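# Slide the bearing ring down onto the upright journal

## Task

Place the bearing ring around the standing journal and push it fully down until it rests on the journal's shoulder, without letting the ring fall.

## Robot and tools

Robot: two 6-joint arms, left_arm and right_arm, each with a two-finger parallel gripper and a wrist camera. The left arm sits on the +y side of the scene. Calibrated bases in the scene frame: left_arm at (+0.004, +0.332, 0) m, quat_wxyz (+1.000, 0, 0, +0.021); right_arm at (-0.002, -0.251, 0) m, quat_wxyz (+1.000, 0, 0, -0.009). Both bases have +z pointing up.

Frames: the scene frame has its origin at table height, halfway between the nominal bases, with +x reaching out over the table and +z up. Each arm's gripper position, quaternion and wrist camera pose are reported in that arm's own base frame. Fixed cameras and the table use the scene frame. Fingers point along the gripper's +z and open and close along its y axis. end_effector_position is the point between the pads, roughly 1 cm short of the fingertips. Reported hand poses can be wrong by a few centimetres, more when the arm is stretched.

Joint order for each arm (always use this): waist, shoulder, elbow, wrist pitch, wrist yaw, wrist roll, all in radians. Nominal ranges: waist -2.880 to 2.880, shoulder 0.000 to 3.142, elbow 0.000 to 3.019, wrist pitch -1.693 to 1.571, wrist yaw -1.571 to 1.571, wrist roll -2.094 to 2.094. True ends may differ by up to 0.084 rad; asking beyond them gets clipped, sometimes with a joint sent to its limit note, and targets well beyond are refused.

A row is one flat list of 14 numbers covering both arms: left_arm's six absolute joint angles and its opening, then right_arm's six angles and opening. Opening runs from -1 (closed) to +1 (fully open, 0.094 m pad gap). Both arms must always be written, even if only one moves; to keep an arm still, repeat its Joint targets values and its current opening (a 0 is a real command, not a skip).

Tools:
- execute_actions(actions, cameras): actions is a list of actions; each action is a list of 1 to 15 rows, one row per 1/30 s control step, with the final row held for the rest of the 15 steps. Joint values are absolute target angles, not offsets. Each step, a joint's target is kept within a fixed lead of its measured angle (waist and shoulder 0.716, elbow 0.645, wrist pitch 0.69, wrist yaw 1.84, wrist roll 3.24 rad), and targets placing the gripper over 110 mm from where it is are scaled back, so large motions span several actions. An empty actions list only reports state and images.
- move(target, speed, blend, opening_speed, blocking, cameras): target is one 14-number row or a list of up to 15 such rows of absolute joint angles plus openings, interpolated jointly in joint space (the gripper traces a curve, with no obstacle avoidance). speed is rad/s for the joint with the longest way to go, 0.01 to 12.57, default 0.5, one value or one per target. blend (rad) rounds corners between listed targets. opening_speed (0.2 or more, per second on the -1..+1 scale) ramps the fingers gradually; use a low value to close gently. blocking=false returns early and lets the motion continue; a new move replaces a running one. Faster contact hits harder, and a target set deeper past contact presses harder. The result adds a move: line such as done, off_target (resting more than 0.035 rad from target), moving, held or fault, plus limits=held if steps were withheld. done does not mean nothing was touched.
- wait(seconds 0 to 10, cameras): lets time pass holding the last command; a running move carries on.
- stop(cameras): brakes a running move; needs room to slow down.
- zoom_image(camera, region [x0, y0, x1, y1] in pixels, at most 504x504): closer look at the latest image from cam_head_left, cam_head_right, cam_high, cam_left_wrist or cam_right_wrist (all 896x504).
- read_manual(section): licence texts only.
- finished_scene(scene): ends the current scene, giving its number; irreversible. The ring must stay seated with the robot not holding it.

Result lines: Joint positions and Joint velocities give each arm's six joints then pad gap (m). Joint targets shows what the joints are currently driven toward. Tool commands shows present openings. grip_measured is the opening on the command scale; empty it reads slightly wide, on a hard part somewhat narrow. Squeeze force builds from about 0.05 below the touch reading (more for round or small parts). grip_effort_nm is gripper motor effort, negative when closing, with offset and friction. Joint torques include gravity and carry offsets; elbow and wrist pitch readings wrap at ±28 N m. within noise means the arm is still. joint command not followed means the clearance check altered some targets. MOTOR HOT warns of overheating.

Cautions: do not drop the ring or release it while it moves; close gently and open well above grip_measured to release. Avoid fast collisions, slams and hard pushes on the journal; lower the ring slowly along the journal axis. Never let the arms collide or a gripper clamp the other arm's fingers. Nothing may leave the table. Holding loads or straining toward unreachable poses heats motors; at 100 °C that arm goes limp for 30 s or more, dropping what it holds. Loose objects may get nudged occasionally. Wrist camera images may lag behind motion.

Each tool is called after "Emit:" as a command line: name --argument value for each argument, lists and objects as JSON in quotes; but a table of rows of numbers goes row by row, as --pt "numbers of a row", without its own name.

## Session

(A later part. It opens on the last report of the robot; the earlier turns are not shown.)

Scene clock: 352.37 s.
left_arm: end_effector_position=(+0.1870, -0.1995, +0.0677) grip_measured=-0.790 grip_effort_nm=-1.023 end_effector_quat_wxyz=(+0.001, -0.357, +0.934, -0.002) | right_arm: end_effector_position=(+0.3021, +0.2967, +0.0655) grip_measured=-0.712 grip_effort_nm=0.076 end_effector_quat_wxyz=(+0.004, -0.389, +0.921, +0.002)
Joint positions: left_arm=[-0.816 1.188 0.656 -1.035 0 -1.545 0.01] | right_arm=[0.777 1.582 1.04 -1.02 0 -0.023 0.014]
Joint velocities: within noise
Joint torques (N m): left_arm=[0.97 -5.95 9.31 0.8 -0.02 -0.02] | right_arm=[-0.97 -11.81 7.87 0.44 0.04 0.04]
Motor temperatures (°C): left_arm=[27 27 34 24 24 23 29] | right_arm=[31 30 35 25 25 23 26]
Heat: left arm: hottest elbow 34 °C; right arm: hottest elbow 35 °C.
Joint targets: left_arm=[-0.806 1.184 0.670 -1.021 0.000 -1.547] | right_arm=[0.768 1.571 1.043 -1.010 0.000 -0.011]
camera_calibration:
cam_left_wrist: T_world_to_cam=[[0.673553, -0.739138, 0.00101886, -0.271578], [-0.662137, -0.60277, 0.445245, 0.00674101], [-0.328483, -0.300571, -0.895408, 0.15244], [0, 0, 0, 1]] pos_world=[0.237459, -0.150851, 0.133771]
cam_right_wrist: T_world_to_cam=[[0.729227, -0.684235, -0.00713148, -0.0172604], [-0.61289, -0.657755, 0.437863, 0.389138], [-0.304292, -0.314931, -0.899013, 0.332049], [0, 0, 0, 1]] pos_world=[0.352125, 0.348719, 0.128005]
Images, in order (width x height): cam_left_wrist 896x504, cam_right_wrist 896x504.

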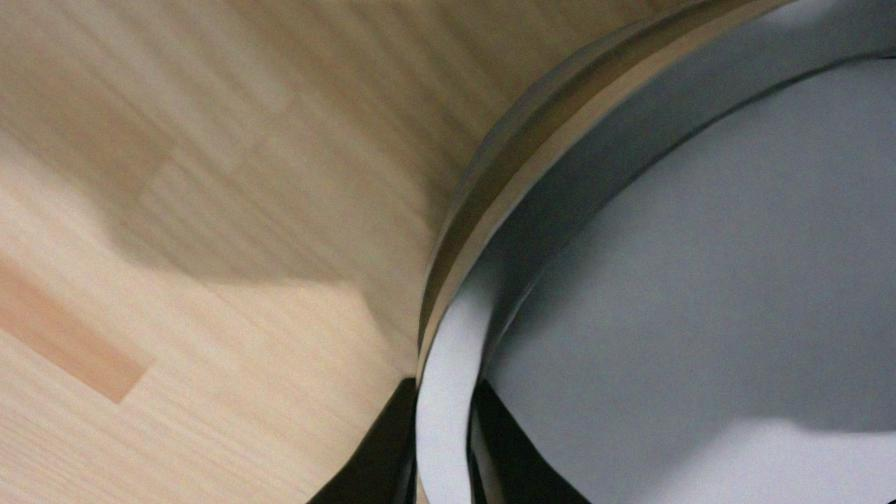

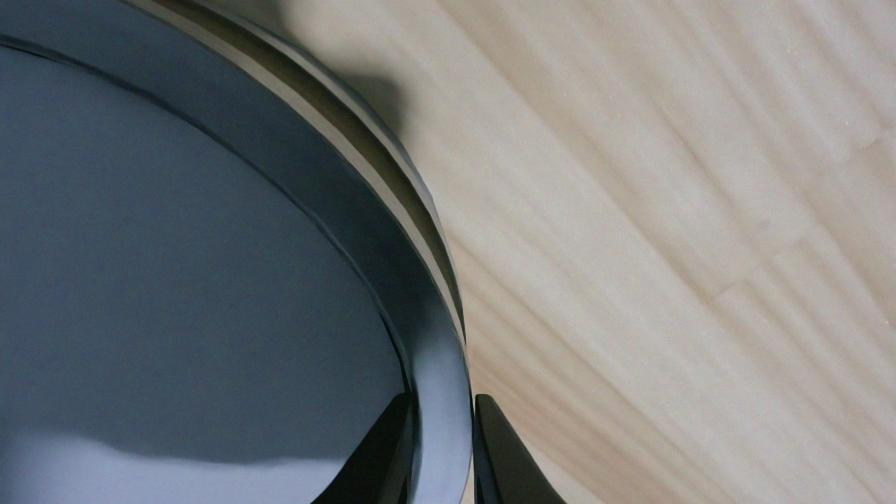

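Emit:
move --pt "-0.8060 1.1843 0.6696 -1.0211 0 -1.5468 -0.90 0.7683 1.5715 1.0429 -1.0098 0 -0.0112 -0.60" --pt "-0.8060 1.1843 0.6696 -1.0211 0 -1.5468 -0.90 0.7683 1.5269 1.1500 -1.0850 0 -0.0112 -0.60" --speed '[0.1, 0.08]' --opening_speed 0.2 --cameras '["cam_left_wrist", "cam_right_wrist"]'

Scene clock: 356.87 s.
left_arm: end_effector_position=(+0.1870, -0.1995, +0.0677) grip_measured=-0.790 grip_effort_nm=-1.018 end_effector_quat_wxyz=(+0.001, -0.357, +0.934, -0.002) | right_arm: end_effector_position=(+0.3120, +0.3064, +0.1046) grip_measured=-0.602 grip_effort_nm=0.081 end_effector_quat_wxyz=(+0.027, -0.389, +0.921, +0.011)
Joint positions: left_arm=[-0.816 1.188 0.656 -1.035 0 -1.545 0.01] | right_arm=[0.777 1.536 1.1 -1.076 0 -0.022 0.019]
Joint velocities: within noise
Joint torques (N m): left_arm=[1.55 -5.42 9.39 0.79 -0.04 -0.01] | right_arm=[-0.97 -12.1 12.37 -0.2 0.04 0.02]
Motor temperatures (°C): left_arm=[27 27 34 24 24 23 29] | right_arm=[31 30 35 25 25 23 26]
Heat: left arm: hottest elbow 34 °C; right arm: hottest elbow 35 °C.
Joint targets: left_arm=[-0.806 1.184 0.670 -1.021 0.000 -1.547] | right_arm=[0.768 1.527 1.150 -1.085 0.000 -0.011]
move: off_target (right_arm); right_arm: the elbow is farthest, 0.050 rad from its target
camera_calibration:
cam_left_wrist: T_world_to_cam=[[0.673553, -0.739138, 0.00101886, -0.271578], [-0.662137, -0.60277, 0.445245, 0.00674101], [-0.328483, -0.300571, -0.895408, 0.15244], [0, 0, 0, 1]] pos_world=[0.237459, -0.150851, 0.133771]
cam_right_wrist: T_world_to_cam=[[0.729176, -0.684307, -0.00521631, -0.0176483], [-0.627906, -0.672069, 0.392501, 0.398243], [-0.272096, -0.282927, -0.919737, 0.355586], [0, 0, 0, 1]] pos_world=[0.359682, 0.356175, 0.170643]
Images, in order (width x height): cam_left_wrist 896x504, cam_right_wrist 896x504.

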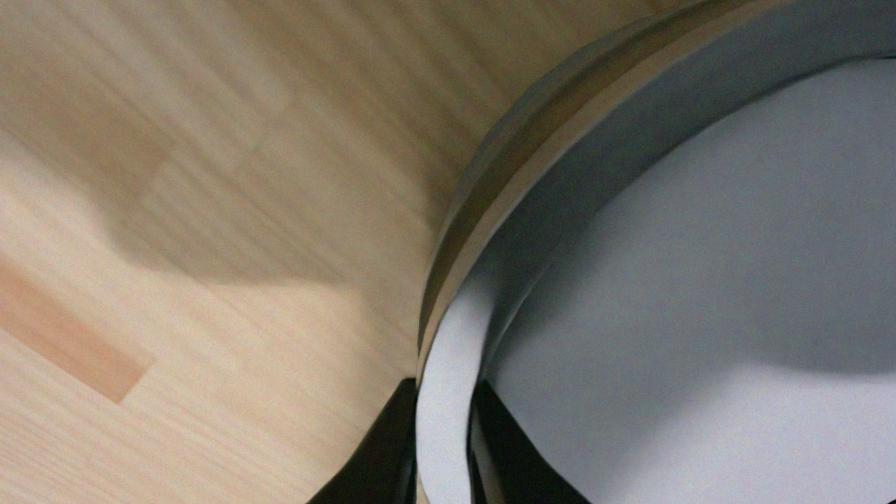

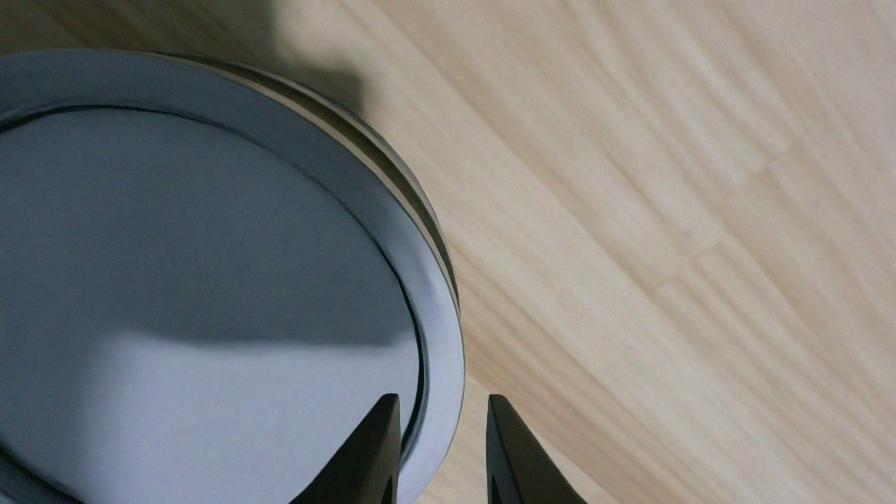

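Emit:
move --target '[-0.8060, 1.1843, 0.6696, -1.0211, 0, -1.5468, -0.90, 0.7683, 1.5490, 1.0800, -1.0920, 0, -0.0112, -0.98]' --speed 0.08 --opening_speed 0.4 --cameras '["cam_right_wrist"]'

Scene clock: 361.00 s.
left_arm: end_effector_position=(+0.1870, -0.1995, +0.0677) grip_measured=-0.790 grip_effort_nm=-1.028 end_effector_quat_wxyz=(+0.001, -0.357, +0.934, -0.002) | right_arm: end_effector_position=(+0.3080, +0.3025, +0.1013) grip_measured=-0.976 grip_effort_nm=-0.183 end_effector_quat_wxyz=(+0.020, -0.389, +0.921, +0.008)
Joint positions: left_arm=[-0.816 1.188 0.656 -1.035 0 -1.545 0.01] | right_arm=[0.777 1.536 1.091 -1.083 0 -0.022 0.001]
Joint velocities: within noise
Joint torques (N m): left_arm=[1.2 -5.36 9.36 0.83 -0.02 -0.02] | right_arm=[-0.79 -10.34 7.12 -0.24 0.06 0.01]
Motor temperatures (°C): left_arm=[27 27 34 24 24 23 29] | right_arm=[31 30 36 25 25 23 25]
Heat: left arm: hottest elbow 34 °C; right arm: hottest elbow 36 °C.
Joint targets: left_arm=[-0.806 1.184 0.670 -1.021 0.000 -1.547] | right_arm=[0.768 1.549 1.080 -1.092 0.000 -0.011]
move: done
camera_calibration:
cam_right_wrist: T_world_to_cam=[[0.729116, -0.684364, -0.00589286, -0.0173778], [-0.62322, -0.667483, 0.407509, 0.390177], [-0.282818, -0.293449, -0.913182, 0.356154], [0, 0, 0, 1]] pos_world=[0.356563, 0.353057, 0.16613]
Images, in order (width x height): cam_right_wrist 896x504.

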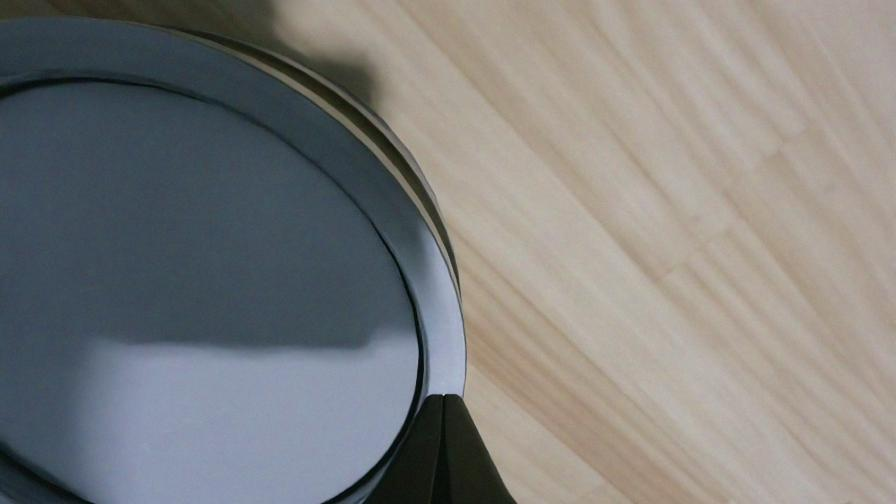

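Emit:
move --target '[-0.8060, 1.1843, 0.6696, -1.0211, 0, -1.5468, -0.90, 0.7683, 1.5560, 1.0670, -1.0520, 0, -0.0112, -0.98]' --speed 0.06 --cameras '["cam_right_wrist"]'

Scene clock: 362.70 s.
left_arm: end_effector_position=(+0.1870, -0.1995, +0.0677) grip_measured=-0.790 grip_effort_nm=-1.023 end_effector_quat_wxyz=(+0.001, -0.357, +0.934, -0.002) | right_arm: end_effector_position=(+0.3080, +0.3025, +0.0954) grip_measured=-0.977 grip_effort_nm=-0.193 end_effector_quat_wxyz=(+0.022, -0.389, +0.921, +0.009)
Joint positions: left_arm=[-0.816 1.188 0.656 -1.035 0 -1.545 0.01] | right_arm=[0.777 1.54 1.079 -1.062 0 -0.022 0.001]
Joint velocities: within noise
Joint torques (N m): left_arm=[1.14 -5.36 9.21 0.85 0 -0.02] | right_arm=[-1.26 -9.88 6.97 0.35 0.03 0.03]
Motor temperatures (°C): left_arm=[27 27 34 24 24 23 29] | right_arm=[31 30 36 25 25 23 25]
Heat: left arm: hottest elbow 34 °C; right arm: hottest elbow 36 °C.
Joint targets: left_arm=[-0.806 1.184 0.670 -1.021 0.000 -1.547] | right_arm=[0.768 1.556 1.067 -1.052 0.000 -0.011]
move: done
camera_calibration:
cam_right_wrist: T_world_to_cam=[[0.72911, -0.684373, -0.00565667, -0.0173615], [-0.624573, -0.668736, 0.403361, 0.393694], [-0.279832, -0.290562, -0.915023, 0.349207], [0, 0, 0, 1]] pos_world=[0.356269, 0.352862, 0.160634]
Images, in order (width x height): cam_right_wrist 896x504.

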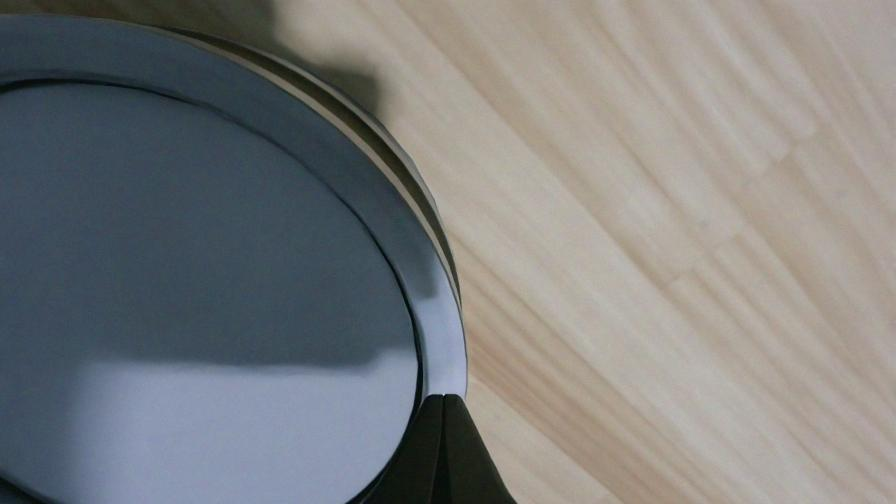

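Emit:
execute_actions --actions '[]' --cameras '["cam_high"]'

Emit:
zoom_image --camera "cam_high" --region '[450, 190, 530, 254]'

Scene clock: 364.27 s.
left_arm: end_effector_position=(+0.1870, -0.1995, +0.0677) grip_measured=-0.790 grip_effort_nm=-1.033 end_effector_quat_wxyz=(+0.001, -0.357, +0.934, -0.002) | right_arm: end_effector_position=(+0.3080, +0.3025, +0.0953) grip_measured=-0.977 grip_effort_nm=-0.198 end_effector_quat_wxyz=(+0.022, -0.389, +0.921, +0.009)
Joint positions: left_arm=[-0.816 1.188 0.656 -1.035 0 -1.545 0.01] | right_arm=[0.777 1.54 1.079 -1.062 0 -0.022 0.001]
Joint velocities: within noise
Joint torques (N m): left_arm=[1.14 -5.36 9.28 0.8 0 -0.01] | right_arm=[-0.62 -9.93 6.97 0.47 0.04 0.02]
Motor temperatures (°C): left_arm=[27 27 34 24 24 23 29] | right_arm=[31 30 36 25 25 23 25]
Heat: left arm: hottest elbow 34 °C; right arm: hottest elbow 36 °C.
Joint targets: left_arm=[-0.806 1.184 0.670 -1.021 0.000 -1.547] | right_arm=[0.768 1.556 1.067 -1.052 0.000 -0.011]
Tool commands: left_gripper/opening=-0.9 right_gripper/opening=-0.98
Images, in order (width x height): cam_high 896x504.

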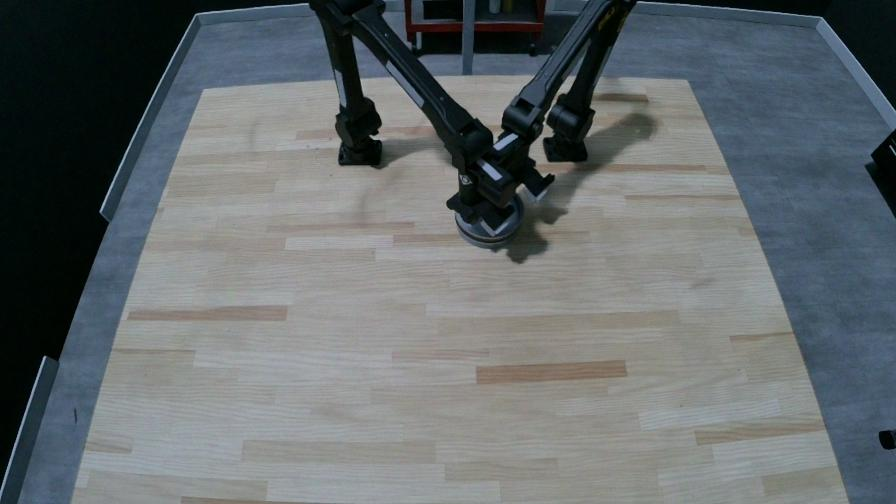

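Scaled by 6.300 from the camera's 896x504 image, which has a finer 1280x720 frame.

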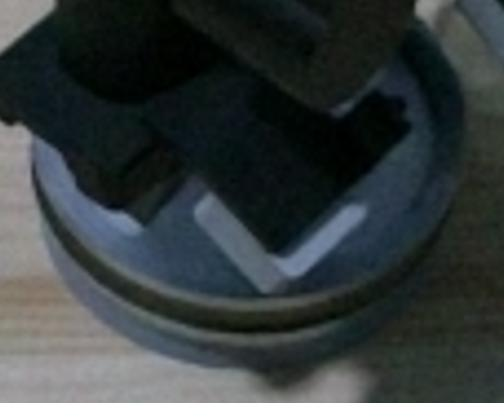

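Emit:
execute_actions --actions '[]' --cameras '["cam_right_wrist"]'

Emit:
zoom_image --camera "cam_right_wrist" --region '[240, 20, 480, 260]'

Scene clock: 365.40 s.
left_arm: end_effector_position=(+0.1870, -0.1995, +0.0677) grip_measured=-0.790 grip_effort_nm=-1.033 end_effector_quat_wxyz=(+0.001, -0.357, +0.934, -0.002) | right_arm: end_effector_position=(+0.3080, +0.3025, +0.0953) grip_measured=-0.977 grip_effort_nm=-0.198 end_effector_quat_wxyz=(+0.022, -0.389, +0.921, +0.009)
Joint positions: left_arm=[-0.816 1.188 0.656 -1.035 0 -1.545 0.01] | right_arm=[0.777 1.54 1.079 -1.062 0 -0.022 0.001]
Joint velocities: within noise
Joint torques (N m): left_arm=[1.38 -5.71 9.33 0.79 -0.01 0] | right_arm=[-0.85 -9.93 6.97 0.47 0.04 0.05]
Motor temperatures (°C): left_arm=[27 27 34 24 24 23 29] | right_arm=[31 30 36 25 25 23 25]
Heat: left arm: hottest elbow 34 °C; right arm: hottest elbow 36 °C.
Joint targets: left_arm=[-0.806 1.184 0.670 -1.021 0.000 -1.547] | right_arm=[0.768 1.556 1.067 -1.052 0.000 -0.011]
Tool commands: left_gripper/opening=-0.9 right_gripper/opening=-0.98
camera_calibration:
cam_right_wrist: T_world_to_cam=[[0.72911, -0.684373, -0.00565667, -0.0174305], [-0.624573, -0.668736, 0.403361, 0.393667], [-0.279832, -0.290562, -0.915023, 0.349087], [0, 0, 0, 1]] pos_world=[0.356269, 0.352762, 0.160534]
Images, in order (width x height): cam_right_wrist 896x504.

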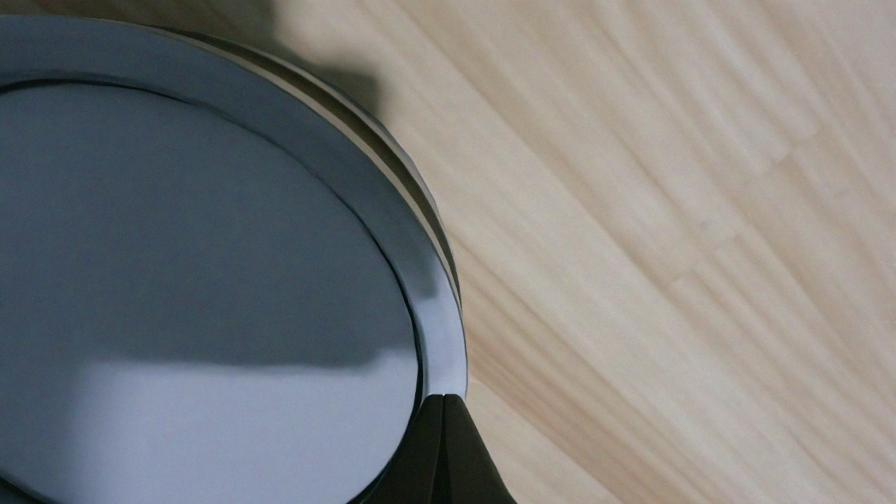

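Scaled by 2.100 from the camera's 896x504 image, which has a finer 1280x720 frame.

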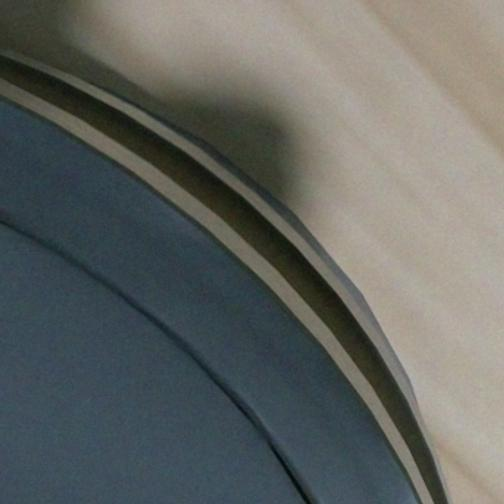

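Emit:
zoom_image --camera "cam_right_wrist" --region '[345, 90, 425, 170]'

Scaled by 6.300 from the camera's 896x504 image, which has a finer 1280x720 frame.

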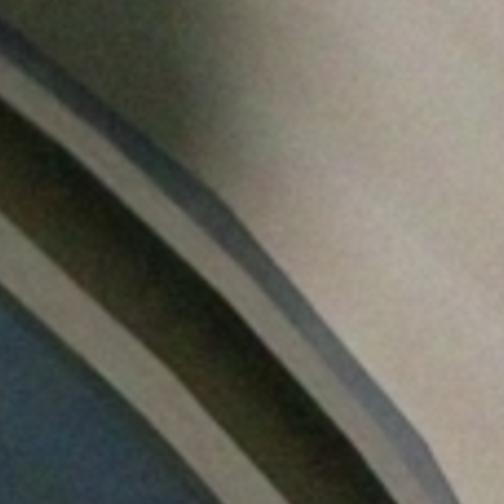

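Emit:
move --target '[-0.8060, 1.1843, 0.6696, -1.0211, 0, -1.5468, -0.90, 0.7683, 1.5750, 1.0580, -1.0510, 0, -0.0112, -0.98]' --speed 0.05 --cameras '[]'

Scene clock: 370.10 s.
left_arm: end_effector_position=(+0.1870, -0.1995, +0.0677) grip_measured=-0.790 grip_effort_nm=-1.023 end_effector_quat_wxyz=(+0.001, -0.357, +0.934, -0.002) | right_arm: end_effector_position=(+0.3046, +0.2992, +0.0836) grip_measured=-0.977 grip_effort_nm=-0.198 end_effector_quat_wxyz=(+0.008, -0.389, +0.921, +0.003)
Joint positions: left_arm=[-0.816 1.188 0.656 -1.035 0 -1.545 0.01] | right_arm=[0.777 1.561 1.069 -1.061 0 -0.022 0.001]
Joint velocities: within noise
Joint torques (N m): left_arm=[1.73 -5.13 9.39 0.83 -0.03 -0.01] | right_arm=[-0.67 -10.23 6.87 0.46 0.07 0.02]
Motor temperatures (°C): left_arm=[27 27 34 24 24 23 29] | right_arm=[31 30 36 25 25 23 25]
Heat: left arm: hottest elbow 34 °C; right arm: hottest elbow 36 °C.
Joint targets: left_arm=[-0.806 1.184 0.670 -1.021 0.000 -1.547] | right_arm=[0.768 1.575 1.058 -1.051 0.000 -0.011]
move: done
No camera images: "cameras" was empty.

Emit:
move --target '[-0.8060, 1.1843, 0.6696, -1.0211, 0, -1.5468, -0.90, 0.7683, 1.5870, 1.0500, -1.0490, 0, -0.0112, -0.98]' --speed 0.04 --cameras '[]'

Scene clock: 371.17 s.
left_arm: end_effector_position=(+0.1870, -0.1995, +0.0677) grip_measured=-0.790 grip_effort_nm=-1.023 end_effector_quat_wxyz=(+0.001, -0.357, +0.934, -0.002) | right_arm: end_effector_position=(+0.3022, +0.2968, +0.0761) grip_measured=-0.977 grip_effort_nm=-0.203 end_effector_quat_wxyz=(+0.000, -0.389, +0.921, +0.000)
Joint positions: left_arm=[-0.816 1.188 0.656 -1.035 0 -1.545 0.01] | right_arm=[0.777 1.573 1.061 -1.059 0 -0.022 0.001]
Joint velocities: within noise
Joint torques (N m): left_arm=[1.2 -5.66 9.36 0.87 -0.01 -0.01] | right_arm=[-0.73 -10.17 6.75 0.43 0.05 0.04]
Motor temperatures (°C): left_arm=[27 27 34 24 24 23 29] | right_arm=[31 30 36 25 25 23 25]
Heat: left arm: hottest elbow 34 °C; right arm: hottest elbow 36 °C.
Joint targets: left_arm=[-0.806 1.184 0.670 -1.021 0.000 -1.547] | right_arm=[0.768 1.587 1.050 -1.049 0.000 -0.011]
move: done
No camera images: "cameras" was empty.

Emit:
move --target '[-0.8060, 1.1843, 0.6696, -1.0211, 0, -1.5468, -0.90, 0.7683, 1.5910, 1.0458, -1.0408, 0, -0.0112, -0.98]' --speed 0.015 --cameras '[]'

Emit:
move --target '[-0.8060, 1.1843, 0.6696, -1.0211, 0, -1.5468, -0.90, 0.7683, 1.5923, 1.0444, -1.0381, 0, -0.0112, -0.98]' --speed 0.01 --cameras '[]'

Emit:
move --target '[-0.8060, 1.1843, 0.6696, -1.0211, 0, -1.5468, -0.90, 0.7683, 1.5936, 1.0430, -1.0354, 0, -0.0112, -0.98]' --speed 0.01 --cameras '["cam_right_wrist"]'

Scene clock: 372.43 s.
left_arm: end_effector_position=(+0.1870, -0.1995, +0.0677) grip_measured=-0.790 grip_effort_nm=-1.028 end_effector_quat_wxyz=(+0.001, -0.357, +0.934, -0.002) | right_arm: end_effector_position=(+0.3035, +0.2981, +0.0752) grip_measured=-0.977 grip_effort_nm=-0.198 end_effector_quat_wxyz=(+0.003, -0.389, +0.921, +0.001)
Joint positions: left_arm=[-0.816 1.188 0.656 -1.035 0 -1.545 0.01] | right_arm=[0.777 1.575 1.061 -1.051 0 -0.022 0.001]
Joint velocities: within noise
Joint torques (N m): left_arm=[0.73 -5.71 9.32 0.88 -0.03 0.01] | right_arm=[-0.91 -9.76 6.37 0.47 0.01 0.02]
Motor temperatures (°C): left_arm=[27 27 34 24 24 23 29] | right_arm=[31 30 36 25 25 23 25]
Heat: left arm: hottest elbow 34 °C; right arm: hottest elbow 36 °C.
Joint targets: left_arm=[-0.806 1.184 0.670 -1.021 0.000 -1.547] | right_arm=[0.768 1.591 1.046 -1.041 0.000 -0.011]
move: done
No camera images: "cameras" was empty.

Scene clock: 373.13 s.
left_arm: end_effector_position=(+0.1870, -0.1995, +0.0677) grip_measured=-0.790 grip_effort_nm=-1.028 end_effector_quat_wxyz=(+0.001, -0.357, +0.934, -0.002) | right_arm: end_effector_position=(+0.3021, +0.2967, +0.0728) grip_measured=-0.977 grip_effort_nm=-0.193 end_effector_quat_wxyz=(+0.000, -0.389, +0.921, +0.000)
Joint positions: left_arm=[-0.816 1.188 0.656 -1.035 0 -1.545 0.01] | right_arm=[0.777 1.577 1.056 -1.049 0 -0.022 0.001]
Joint velocities: within noise
Joint torques (N m): left_arm=[1.08 -5.6 9.43 0.8 -0.03 -0.02] | right_arm=[-1.03 -10.29 6.76 0.42 0.05 0.03]
Motor temperatures (°C): left_arm=[27 27 34 24 24 22 29] | right_arm=[31 30 36 25 25 23 25]
Heat: left arm: hottest elbow 34 °C; right arm: hottest elbow 36 °C.
Joint targets: left_arm=[-0.806 1.184 0.670 -1.021 0.000 -1.547] | right_arm=[0.768 1.592 1.044 -1.038 0.000 -0.011]
move: done
No camera images: "cameras" was empty.

Scene clock: 373.83 s.
left_arm: end_effector_position=(+0.1870, -0.1995, +0.0677) grip_measured=-0.790 grip_effort_nm=-1.018 end_effector_quat_wxyz=(+0.001, -0.357, +0.934, -0.002) | right_arm: end_effector_position=(+0.3027, +0.2973, +0.0725) grip_measured=-0.977 grip_effort_nm=-0.198 end_effector_quat_wxyz=(+0.002, -0.389, +0.921, +0.001)
Joint positions: left_arm=[-0.816 1.188 0.656 -1.035 0 -1.545 0.01] | right_arm=[0.777 1.577 1.056 -1.046 0 -0.022 0.001]
Joint velocities: within noise
Joint torques (N m): left_arm=[0.85 -5.48 9.22 0.81 -0.03 -0.02] | right_arm=[-1.03 -10.34 6.63 0.49 0.04 0]
Motor temperatures (°C): left_arm=[27 27 34 24 24 22 29] | right_arm=[31 30 36 25 25 23 25]
Heat: left arm: hottest elbow 34 °C; right arm: hottest elbow 36 °C.
Joint targets: left_arm=[-0.806 1.184 0.670 -1.021 0.000 -1.547] | right_arm=[0.768 1.593 1.043 -1.036 0.000 -0.011]
move: done
camera_calibration:
cam_right_wrist: T_world_to_cam=[[0.728961, -0.684515, -0.00737213, -0.0170244], [-0.611418, -0.655885, 0.4427, 0.38539], [-0.30787, -0.318204, -0.89664, 0.340648], [0, 0, 0, 1]] pos_world=[0.35292, 0.349514, 0.134701]
Images, in order (width x height): cam_right_wrist 896x504.

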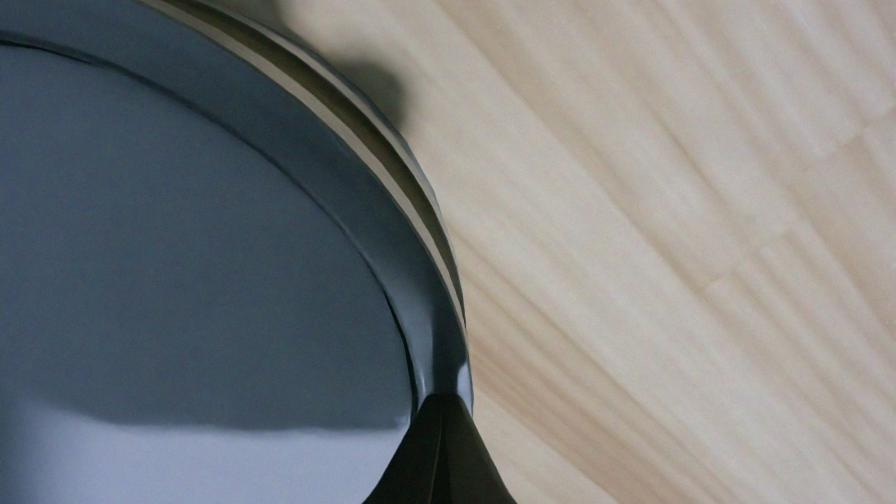

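Emit:
execute_actions --actions '[]' --cameras '["cam_left_wrist", "cam_right_wrist"]'

Scene clock: 375.63 s.
left_arm: end_effector_position=(+0.1870, -0.1995, +0.0677) grip_measured=-0.790 grip_effort_nm=-1.028 end_effector_quat_wxyz=(+0.001, -0.357, +0.934, -0.002) | right_arm: end_effector_position=(+0.3027, +0.2973, +0.0724) grip_measured=-0.977 grip_effort_nm=-0.198 end_effector_quat_wxyz=(+0.002, -0.389, +0.921, +0.001)
Joint positions: left_arm=[-0.816 1.188 0.656 -1.035 0 -1.545 0.01] | right_arm=[0.777 1.578 1.056 -1.045 0 -0.022 0.001]
Joint velocities: within noise
Joint torques (N m): left_arm=[1.26 -5.3 9.33 0.87 -0.01 -0.01] | right_arm=[-0.97 -10.17 6.58 0.38 0.04 0.05]
Motor temperatures (°C): left_arm=[27 27 34 24 24 22 29] | right_arm=[31 30 36 25 25 23 25]
Heat: left arm: hottest elbow 34 °C; right arm: hottest elbow 36 °C.
Joint targets: left_arm=[-0.806 1.184 0.670 -1.021 0.000 -1.547] | right_arm=[0.768 1.594 1.043 -1.035 0.000 -0.011]
Tool commands: left_gripper/opening=-0.9 right_gripper/opening=-0.98
camera_calibration:
cam_left_wrist: T_world_to_cam=[[0.673553, -0.739138, 0.00101886, -0.271578], [-0.662137, -0.60277, 0.445245, 0.00674101], [-0.328483, -0.300571, -0.895408, 0.15244], [0, 0, 0, 1]] pos_world=[0.237459, -0.150851, 0.133771]
cam_right_wrist: T_world_to_cam=[[0.728961, -0.684515, -0.00737213, -0.0170988], [-0.611418, -0.655885, 0.4427, 0.38554], [-0.30787, -0.318204, -0.89664, 0.340499], [0, 0, 0, 1]] pos_world=[0.35302, 0.349514, 0.134501]
Images, in order (width x height): cam_left_wrist 896x504, cam_right_wrist 896x504.

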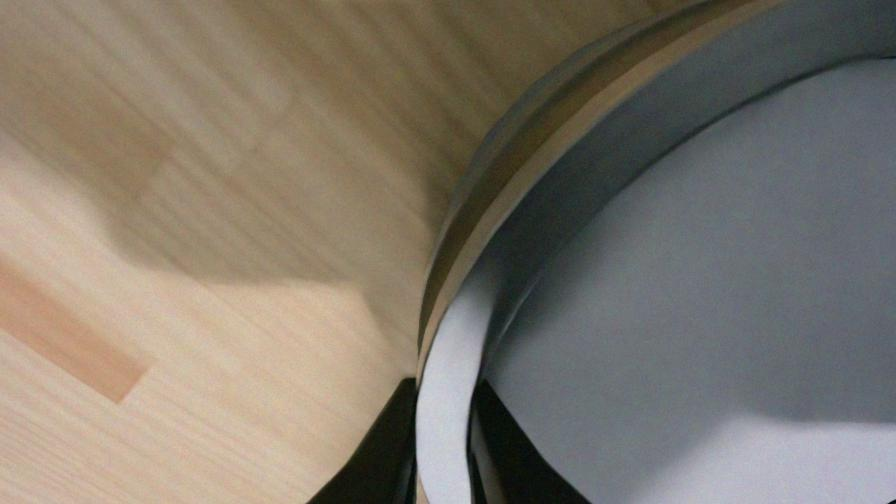

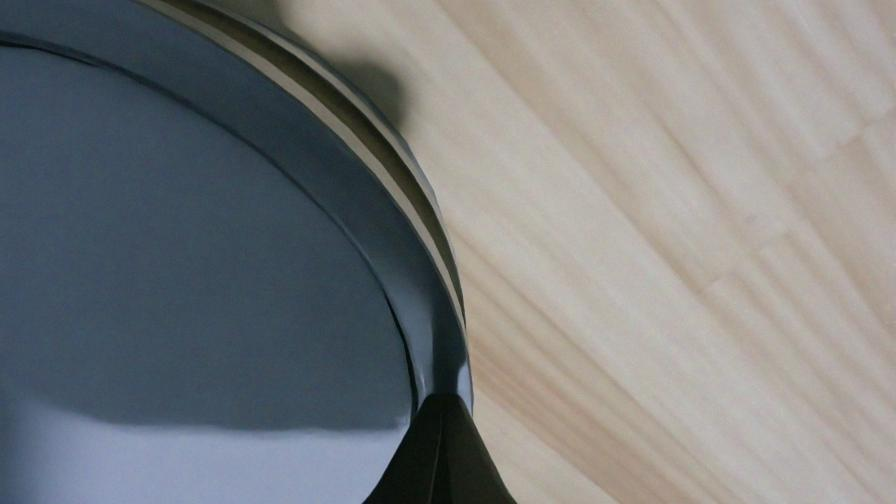

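Emit:
move --pt "-0.8060 1.1843 0.6696 -1.0211 0 -1.5468 -0.90 0.7683 1.5962 1.0402 -1.0300 0 -0.0112 -0.98" --speed 0.01 --cameras '[]'

Emit:
move --pt "-0.8060 1.1843 0.6696 -1.0211 0 -1.5468 -0.90 0.7683 1.5982 1.0381 -1.0260 0 -0.0112 -0.98" --speed 0.01 --cameras '["cam_right_wrist"]'

Scene clock: 378.20 s.
left_arm: end_effector_position=(+0.1870, -0.1995, +0.0677) grip_measured=-0.790 grip_effort_nm=-1.028 end_effector_quat_wxyz=(+0.001, -0.357, +0.934, -0.002) | right_arm: end_effector_position=(+0.3035, +0.2981, +0.0715) grip_measured=-0.977 grip_effort_nm=-0.198 end_effector_quat_wxyz=(+0.003, -0.389, +0.921, +0.001)
Joint positions: left_arm=[-0.816 1.188 0.656 -1.035 0 -1.545 0.01] | right_arm=[0.777 1.58 1.056 -1.04 0 -0.022 0.001]
Joint velocities: within noise
Joint torques (N m): left_arm=[0.97 -5.48 9.18 0.81 -0.02 -0.01] | right_arm=[-0.91 -10.11 6.45 0.38 0.05 0.01]
Motor temperatures (°C): left_arm=[27 27 34 24 24 22 29] | right_arm=[31 30 36 25 25 23 25]
Heat: left arm: hottest elbow 34 °C; right arm: hottest elbow 36 °C.
Joint targets: left_arm=[-0.806 1.184 0.670 -1.021 0.000 -1.547] | right_arm=[0.768 1.596 1.040 -1.030 0.000 -0.011]
move: done
No camera images: "cameras" was empty.

Scene clock: 378.90 s.
left_arm: end_effector_position=(+0.1870, -0.1995, +0.0677) grip_measured=-0.790 grip_effort_nm=-1.028 end_effector_quat_wxyz=(+0.001, -0.357, +0.934, -0.002) | right_arm: end_effector_position=(+0.3023, +0.2969, +0.0688) grip_measured=-0.977 grip_effort_nm=-0.198 end_effector_quat_wxyz=(+0.001, -0.389, +0.921, +0.001)
Joint positions: left_arm=[-0.816 1.188 0.656 -1.035 0 -1.545 0.01] | right_arm=[0.777 1.582 1.05 -1.036 0 -0.022 0.001]
Joint velocities: within noise
Joint torques (N m): left_arm=[1.44 -5.66 9.26 0.83 -0.03 -0.04] | right_arm=[-1.08 -9.99 6.74 0.5 0.04 0.03]
Motor temperatures (°C): left_arm=[27 27 34 24 24 22 29] | right_arm=[31 30 36 25 25 23 25]
Heat: left arm: hottest elbow 34 °C; right arm: hottest elbow 36 °C.
Joint targets: left_arm=[-0.806 1.184 0.670 -1.021 0.000 -1.547] | right_arm=[0.768 1.598 1.038 -1.026 0.000 -0.011]
move: done
camera_calibration:
cam_right_wrist: T_world_to_cam=[[0.728893, -0.684587, -0.00742883, -0.0169825], [-0.611235, -0.655605, 0.443368, 0.386441], [-0.308394, -0.318627, -0.896309, 0.337341], [0, 0, 0, 1]] pos_world=[0.352619, 0.349213, 0.1309]
Images, in order (width x height): cam_right_wrist 896x504.

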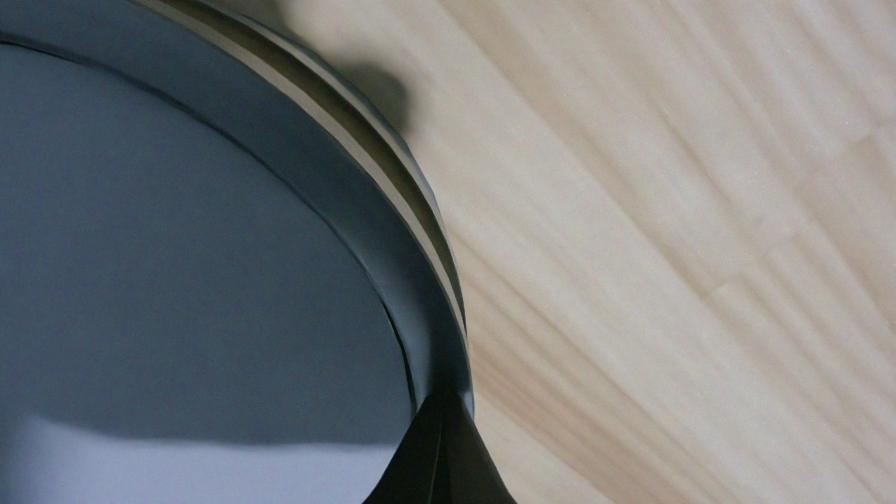

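Emit:
move --pt "-0.8060 1.1843 0.6696 -1.0211 0 -1.5468 -0.90 0.7683 1.5998 1.0364 -1.0227 0 -0.0112 -0.98" --speed 0.01 --cameras '[]'

Emit:
move --pt "-0.8060 1.1843 0.6696 -1.0211 0 -1.5468 -0.90 0.7683 1.6014 1.0347 -1.0194 0 -0.0112 -0.98" --speed 0.01 --cameras '[]'

Scene clock: 379.93 s.
left_arm: end_effector_position=(+0.1870, -0.1995, +0.0677) grip_measured=-0.790 grip_effort_nm=-1.018 end_effector_quat_wxyz=(+0.001, -0.357, +0.934, -0.002) | right_arm: end_effector_position=(+0.3023, +0.2969, +0.0677) grip_measured=-0.977 grip_effort_nm=-0.198 end_effector_quat_wxyz=(+0.001, -0.389, +0.921, +0.001)
Joint positions: left_arm=[-0.816 1.188 0.656 -1.035 0 -1.545 0.01] | right_arm=[0.777 1.583 1.048 -1.033 0 -0.022 0.001]
Joint velocities: within noise
Joint torques (N m): left_arm=[1.26 -5.25 9.32 0.81 -0.03 0.02] | right_arm=[-0.79 -9.88 6.56 0.59 0.03 0.03]
Motor temperatures (°C): left_arm=[27 27 34 24 24 22 29] | right_arm=[31 30 36 25 25 23 25]
Heat: left arm: hottest elbow 34 °C; right arm: hottest elbow 36 °C.
Joint targets: left_arm=[-0.806 1.184 0.670 -1.021 0.000 -1.547] | right_arm=[0.768 1.600 1.037 -1.023 0.000 -0.011]
move: done
No camera images: "cameras" was empty.

Scene clock: 380.63 s.
left_arm: end_effector_position=(+0.1870, -0.1995, +0.0677) grip_measured=-0.790 grip_effort_nm=-1.028 end_effector_quat_wxyz=(+0.001, -0.357, +0.934, -0.002) | right_arm: end_effector_position=(+0.3028, +0.2974, +0.0677) grip_measured=-0.977 grip_effort_nm=-0.198 end_effector_quat_wxyz=(+0.002, -0.389, +0.921, +0.001)
Joint positions: left_arm=[-0.816 1.188 0.656 -1.035 0 -1.545 0.01] | right_arm=[0.777 1.583 1.048 -1.03 0 -0.022 0.001]
Joint velocities: within noise
Joint torques (N m): left_arm=[1.44 -5.6 9.32 0.81 -0.03 -0.01] | right_arm=[-1.03 -10.05 6.49 0.38 0.04 0.03]
Motor temperatures (°C): left_arm=[27 27 34 24 24 22 29] | right_arm=[31 30 36 25 25 23 25]
Heat: left arm: hottest elbow 34 °C; right arm: hottest elbow 36 °C.
Joint targets: left_arm=[-0.806 1.184 0.670 -1.021 0.000 -1.547] | right_arm=[0.768 1.601 1.035 -1.019 0.000 -0.011]
move: done
No camera images: "cameras" was empty.

Emit:
move --pt "-0.8060 1.1843 0.6696 -1.0211 0 -1.5468 -0.90 0.7683 1.6027 1.0333 -1.0167 0 -0.0112 -0.98" --speed 0.01 --cameras '[]'

Emit:
move --pt "-0.8060 1.1843 0.6696 -1.0211 0 -1.5468 -0.90 0.7683 1.6040 1.0319 -1.0140 0 -0.0112 -0.98" --speed 0.01 --cameras '["cam_right_wrist"]'

Scene clock: 381.60 s.
left_arm: end_effector_position=(+0.1870, -0.1995, +0.0677) grip_measured=-0.790 grip_effort_nm=-1.018 end_effector_quat_wxyz=(+0.001, -0.357, +0.934, -0.002) | right_arm: end_effector_position=(+0.3032, +0.2978, +0.0675) grip_measured=-0.977 grip_effort_nm=-0.198 end_effector_quat_wxyz=(+0.003, -0.389, +0.921, +0.002)
Joint positions: left_arm=[-0.816 1.188 0.656 -1.035 0 -1.545 0.01] | right_arm=[0.777 1.584 1.048 -1.028 0 -0.022 0.001]
Joint velocities: within noise
Joint torques (N m): left_arm=[1.14 -5.19 9.33 0.87 -0.05 -0.03] | right_arm=[-0.97 -10.05 6.38 0.42 0.05 0.02]
Motor temperatures (°C): left_arm=[27 27 34 24 24 22 29] | right_arm=[31 30 36 25 25 23 25]
Heat: left arm: hottest elbow 34 °C; right arm: hottest elbow 36 °C.
Joint targets: left_arm=[-0.806 1.184 0.670 -1.021 0.000 -1.547] | right_arm=[0.768 1.603 1.033 -1.017 0.000 -0.011]
move: done
No camera images: "cameras" was empty.

Scene clock: 382.30 s.
left_arm: end_effector_position=(+0.1870, -0.1995, +0.0677) grip_measured=-0.790 grip_effort_nm=-1.018 end_effector_quat_wxyz=(+0.001, -0.357, +0.934, -0.002) | right_arm: end_effector_position=(+0.3036, +0.2982, +0.0674) grip_measured=-0.977 grip_effort_nm=-0.198 end_effector_quat_wxyz=(+0.004, -0.389, +0.921, +0.002)
Joint positions: left_arm=[-0.816 1.188 0.656 -1.035 0 -1.545 0.01] | right_arm=[0.777 1.584 1.048 -1.026 0 -0.022 0.001]
Joint velocities: within noise
Joint torques (N m): left_arm=[0.97 -5.07 9.32 0.76 -0.05 0] | right_arm=[-1.2 -9.47 6.15 0.44 0.03 -0.02]
Motor temperatures (°C): left_arm=[27 27 34 23 24 22 29] | right_arm=[31 30 36 25 25 23 25]
Heat: left arm: hottest elbow 34 °C; right arm: hottest elbow 36 °C.
Joint targets: left_arm=[-0.806 1.184 0.670 -1.021 0.000 -1.547] | right_arm=[0.768 1.604 1.032 -1.014 0.000 -0.011]
move: done
camera_calibration:
cam_right_wrist: T_world_to_cam=[[0.728947, -0.684532, -0.00716068, -0.0171762], [-0.613261, -0.657628, 0.437535, 0.390276], [-0.304216, -0.314549, -0.899173, 0.334515], [0, 0, 0, 1]] pos_world=[0.353626, 0.35012, 0.129905]
Images, in order (width x height): cam_right_wrist 896x504.

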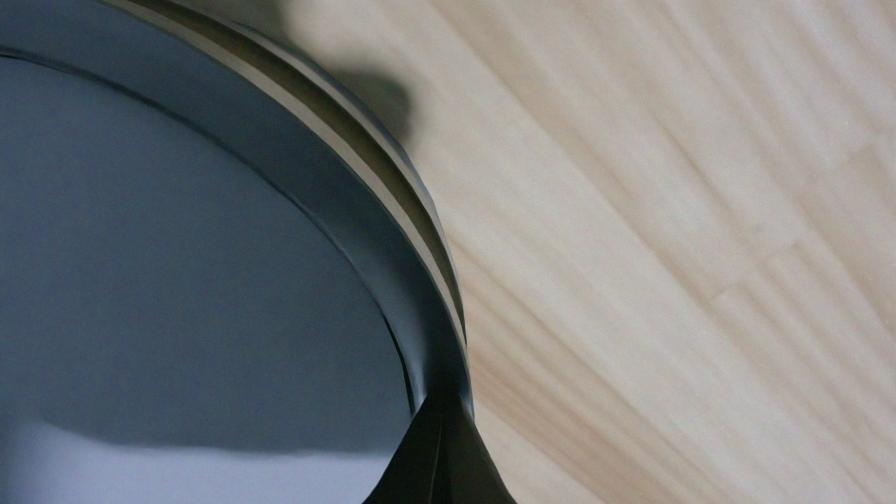

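Emit:
move --pt "-0.8060 1.1843 0.6696 -1.0211 0 -1.5468 -0.90 0.7683 1.6060 1.0298 -1.0100 0 -0.0112 -0.98" --speed 0.01 --cameras '[]'

Emit:
move --pt "-0.8060 1.1843 0.6696 -1.0211 0 -1.5468 -0.90 0.7683 1.6080 1.0277 -1.0060 0 -0.0112 -0.98" --speed 0.01 --cameras '["cam_right_wrist", "cam_left_wrist"]'

Scene clock: 384.57 s.
left_arm: end_effector_position=(+0.1870, -0.1995, +0.0677) grip_measured=-0.790 grip_effort_nm=-1.023 end_effector_quat_wxyz=(+0.001, -0.357, +0.934, -0.002) | right_arm: end_effector_position=(+0.3034, +0.2980, +0.0668) grip_measured=-0.977 grip_effort_nm=-0.198 end_effector_quat_wxyz=(+0.004, -0.389, +0.921, +0.002)
Joint positions: left_arm=[-0.816 1.188 0.656 -1.035 0 -1.545 0.01] | right_arm=[0.777 1.584 1.047 -1.024 0 -0.022 0.001]
Joint velocities: within noise
Joint torques (N m): left_arm=[1.32 -5.48 9.4 0.79 -0.06 -0.03] | right_arm=[-0.97 -9.52 6.23 0.53 0.05 0.04]
Motor temperatures (°C): left_arm=[27 27 34 23 24 22 29] | right_arm=[31 30 35 25 25 23 25]
Heat: left arm: hottest elbow 34 °C; right arm: hottest elbow 35 °C.
Joint targets: left_arm=[-0.806 1.184 0.670 -1.021 0.000 -1.547] | right_arm=[0.768 1.606 1.030 -1.010 0.000 -0.011]
move: done
No camera images: "cameras" was empty.

Scene clock: 385.27 s.
left_arm: end_effector_position=(+0.1870, -0.1995, +0.0677) grip_measured=-0.790 grip_effort_nm=-1.018 end_effector_quat_wxyz=(+0.001, -0.357, +0.934, -0.002) | right_arm: end_effector_position=(+0.3035, +0.2980, +0.0666) grip_measured=-0.977 grip_effort_nm=-0.198 end_effector_quat_wxyz=(+0.005, -0.389, +0.921, +0.002)
Joint positions: left_arm=[-0.816 1.188 0.656 -1.035 0 -1.545 0.01] | right_arm=[0.777 1.584 1.046 -1.022 0 -0.022 0.001]
Joint velocities: within noise
Joint torques (N m): left_arm=[1.2 -5.3 9.32 0.73 -0.03 0] | right_arm=[-0.67 -9.99 6.12 0.72 0.04 0.03]
Motor temperatures (°C): left_arm=[27 27 34 23 24 22 29] | right_arm=[31 30 35 25 25 23 25]
Heat: left arm: hottest elbow 34 °C; right arm: hottest elbow 35 °C.
Joint targets: left_arm=[-0.806 1.184 0.670 -1.021 0.000 -1.547] | right_arm=[0.768 1.608 1.028 -1.006 0.000 -0.011]
move: done
camera_calibration:
cam_left_wrist: T_world_to_cam=[[0.673553, -0.739138, 0.00101886, -0.271578], [-0.662137, -0.60277, 0.445245, 0.00674101], [-0.328483, -0.300571, -0.895408, 0.15244], [0, 0, 0, 1]] pos_world=[0.237459, -0.150851, 0.133771]
cam_right_wrist: T_world_to_cam=[[0.728954, -0.684526, -0.0071265, -0.0171806], [-0.613602, -0.657972, 0.436538, 0.390655], [-0.303511, -0.313843, -0.899657, 0.33342], [0, 0, 0, 1]] pos_world=[0.353427, 0.349921, 0.129306]
Images, in order (width x height): cam_left_wrist 896x504, cam_right_wrist 896x504.

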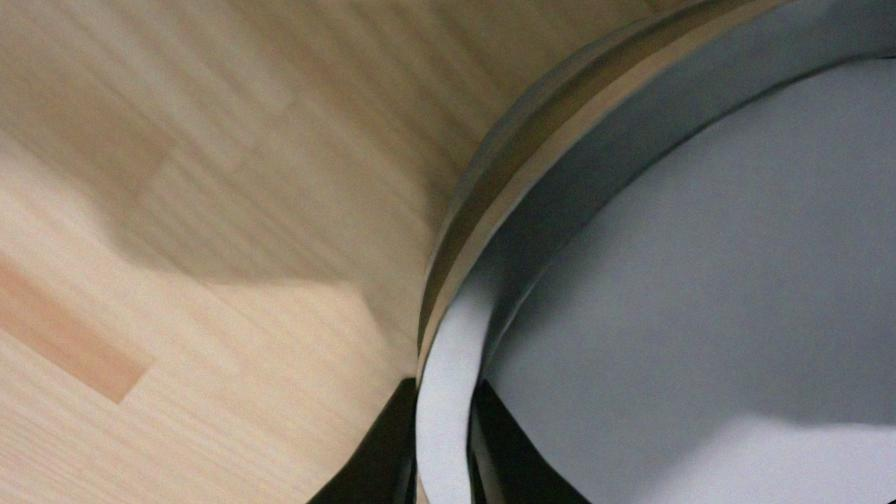

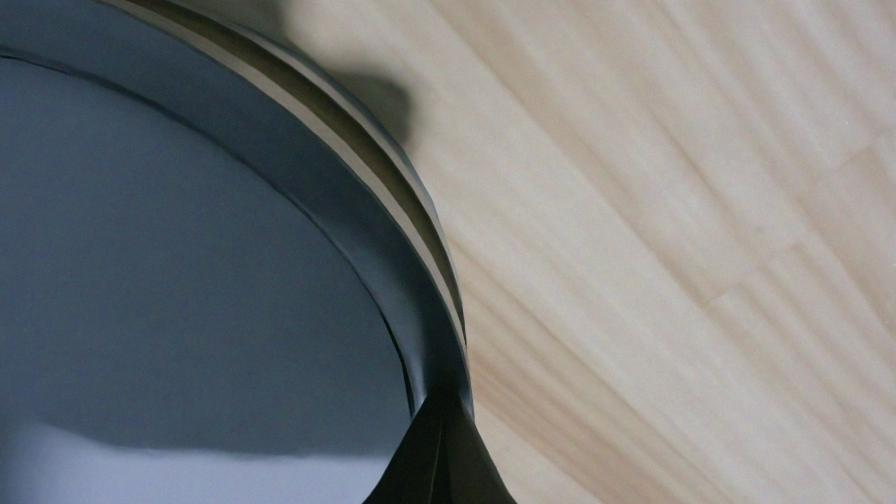

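Emit:
move --pt "-0.8060 1.1843 0.6696 -1.0211 0 -1.5468 -0.90 0.7683 1.6120 1.0234 -1.0060 0 -0.0112 -0.98" --speed 0.01 --cameras '[]'

Emit:
move --pt "-0.8060 1.1843 0.6696 -1.0211 0 -1.5468 -0.90 0.7683 1.6150 1.0202 -1.0060 0 -0.0112 -0.98" --speed 0.01 --cameras '[]'

Scene clock: 386.63 s.
left_arm: end_effector_position=(+0.1870, -0.1995, +0.0677) grip_measured=-0.790 grip_effort_nm=-1.023 end_effector_quat_wxyz=(+0.001, -0.357, +0.934, -0.002) | right_arm: end_effector_position=(+0.3033, +0.2979, +0.0661) grip_measured=-0.977 grip_effort_nm=-0.198 end_effector_quat_wxyz=(+0.005, -0.389, +0.921, +0.002)
Joint positions: left_arm=[-0.816 1.188 0.656 -1.035 0 -1.545 0.01] | right_arm=[0.777 1.584 1.045 -1.02 0 -0.022 0.001]
Joint velocities: within noise
Joint torques (N m): left_arm=[1.49 -5.48 9.29 0.75 -0.02 -0.02] | right_arm=[-0.97 -9.52 5.81 0.65 0.06 0.03]
Motor temperatures (°C): left_arm=[27 27 34 23 24 22 29] | right_arm=[31 29 35 25 25 23 25]
Heat: left arm: hottest elbow 34 °C; right arm: hottest elbow 35 °C.
Joint targets: left_arm=[-0.806 1.184 0.670 -1.021 0.000 -1.547] | right_arm=[0.768 1.612 1.024 -1.006 0.000 -0.011]
move: done
No camera images: "cameras" was empty.

Scene clock: 387.33 s.
left_arm: end_effector_position=(+0.1870, -0.1995, +0.0677) grip_measured=-0.790 grip_effort_nm=-1.028 end_effector_quat_wxyz=(+0.001, -0.357, +0.934, -0.002) | right_arm: end_effector_position=(+0.3031, +0.2977, +0.0658) grip_measured=-0.977 grip_effort_nm=-0.193 end_effector_quat_wxyz=(+0.005, -0.389, +0.921, +0.002)
Joint positions: left_arm=[-0.816 1.188 0.656 -1.035 0 -1.545 0.01] | right_arm=[0.777 1.584 1.043 -1.02 0 -0.022 0.001]
Joint velocities: within noise
Joint torques (N m): left_arm=[0.91 -5.66 9.32 0.9 -0.03 -0.02] | right_arm=[-0.73 -9.47 5.67 0.59 0.02 0.04]
Motor temperatures (°C): left_arm=[27 27 34 23 24 22 29] | right_arm=[31 29 35 25 25 23 25]
Heat: left arm: hottest elbow 34 °C; right arm: hottest elbow 35 °C.
Joint targets: left_arm=[-0.806 1.184 0.670 -1.021 0.000 -1.547] | right_arm=[0.768 1.615 1.020 -1.006 0.000 -0.011]
move: done
No camera images: "cameras" was empty.

Emit:
move --pt "-0.8060 1.1843 0.6696 -1.0211 0 -1.5468 -0.90 0.7683 1.6190 1.0158 -1.0060 0 -0.0112 -0.98" --speed 0.01 --cameras '[]'

Emit:
move --pt "-0.8060 1.1843 0.6696 -1.0211 0 -1.5468 -0.90 0.7683 1.6220 1.0126 -1.0060 0 -0.0112 -0.98" --speed 0.01 --cameras '["cam_right_wrist"]'

Scene clock: 388.37 s.
left_arm: end_effector_position=(+0.1870, -0.1995, +0.0677) grip_measured=-0.790 grip_effort_nm=-1.028 end_effector_quat_wxyz=(+0.001, -0.357, +0.934, -0.002) | right_arm: end_effector_position=(+0.3029, +0.2975, +0.0654) grip_measured=-0.977 grip_effort_nm=-0.198 end_effector_quat_wxyz=(+0.005, -0.389, +0.921, +0.002)
Joint positions: left_arm=[-0.816 1.188 0.656 -1.035 0 -1.545 0.01] | right_arm=[0.777 1.584 1.042 -1.019 0 -0.022 0.001]
Joint velocities: within noise
Joint torques (N m): left_arm=[1.49 -5.07 9.25 0.79 -0.06 0.02] | right_arm=[-1.03 -8.76 5.39 0.55 0.04 0.04]
Motor temperatures (°C): left_arm=[27 27 34 23 24 22 29] | right_arm=[31 29 35 25 24 23 25]
Heat: left arm: hottest elbow 34 °C; right arm: hottest elbow 35 °C.
Joint targets: left_arm=[-0.806 1.184 0.670 -1.021 0.000 -1.547] | right_arm=[0.768 1.619 1.016 -1.006 0.000 -0.011]
move: done
No camera images: "cameras" was empty.

Scene clock: 389.07 s.
left_arm: end_effector_position=(+0.1870, -0.1995, +0.0677) grip_measured=-0.790 grip_effort_nm=-1.023 end_effector_quat_wxyz=(+0.001, -0.357, +0.934, -0.002) | right_arm: end_effector_position=(+0.3029, +0.2975, +0.0654) grip_measured=-0.977 grip_effort_nm=-0.198 end_effector_quat_wxyz=(+0.005, -0.389, +0.921, +0.002)
Joint positions: left_arm=[-0.816 1.188 0.656 -1.035 0 -1.545 0.01] | right_arm=[0.777 1.584 1.042 -1.019 0 -0.022 0.001]
Joint velocities: within noise
Joint torques (N m): left_arm=[0.79 -5.66 9.16 0.85 -0.04 -0.03] | right_arm=[-0.85 -8.64 5.09 0.5 0.06 0.04]
Motor temperatures (°C): left_arm=[27 27 34 23 24 22 29] | right_arm=[31 29 35 25 24 23 25]
Heat: left arm: hottest elbow 34 °C; right arm: hottest elbow 35 °C.
Joint targets: left_arm=[-0.806 1.184 0.670 -1.021 0.000 -1.547] | right_arm=[0.768 1.622 1.012 -1.006 0.000 -0.011]
move: off_target (right_arm); right_arm: the shoulder is farthest, 0.038 rad from its target
camera_calibration:
cam_right_wrist: T_world_to_cam=[[0.728954, -0.684526, -0.0071265, -0.0171676], [-0.613602, -0.657972, 0.436538, 0.390587], [-0.303511, -0.313843, -0.899657, 0.331942], [0, 0, 0, 1]] pos_world=[0.352927, 0.349421, 0.128006]
Images, in order (width x height): cam_right_wrist 896x504.

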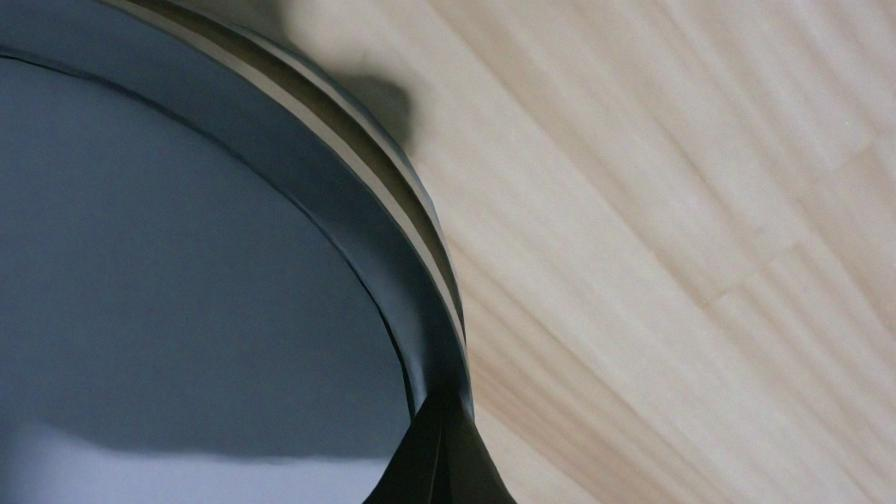

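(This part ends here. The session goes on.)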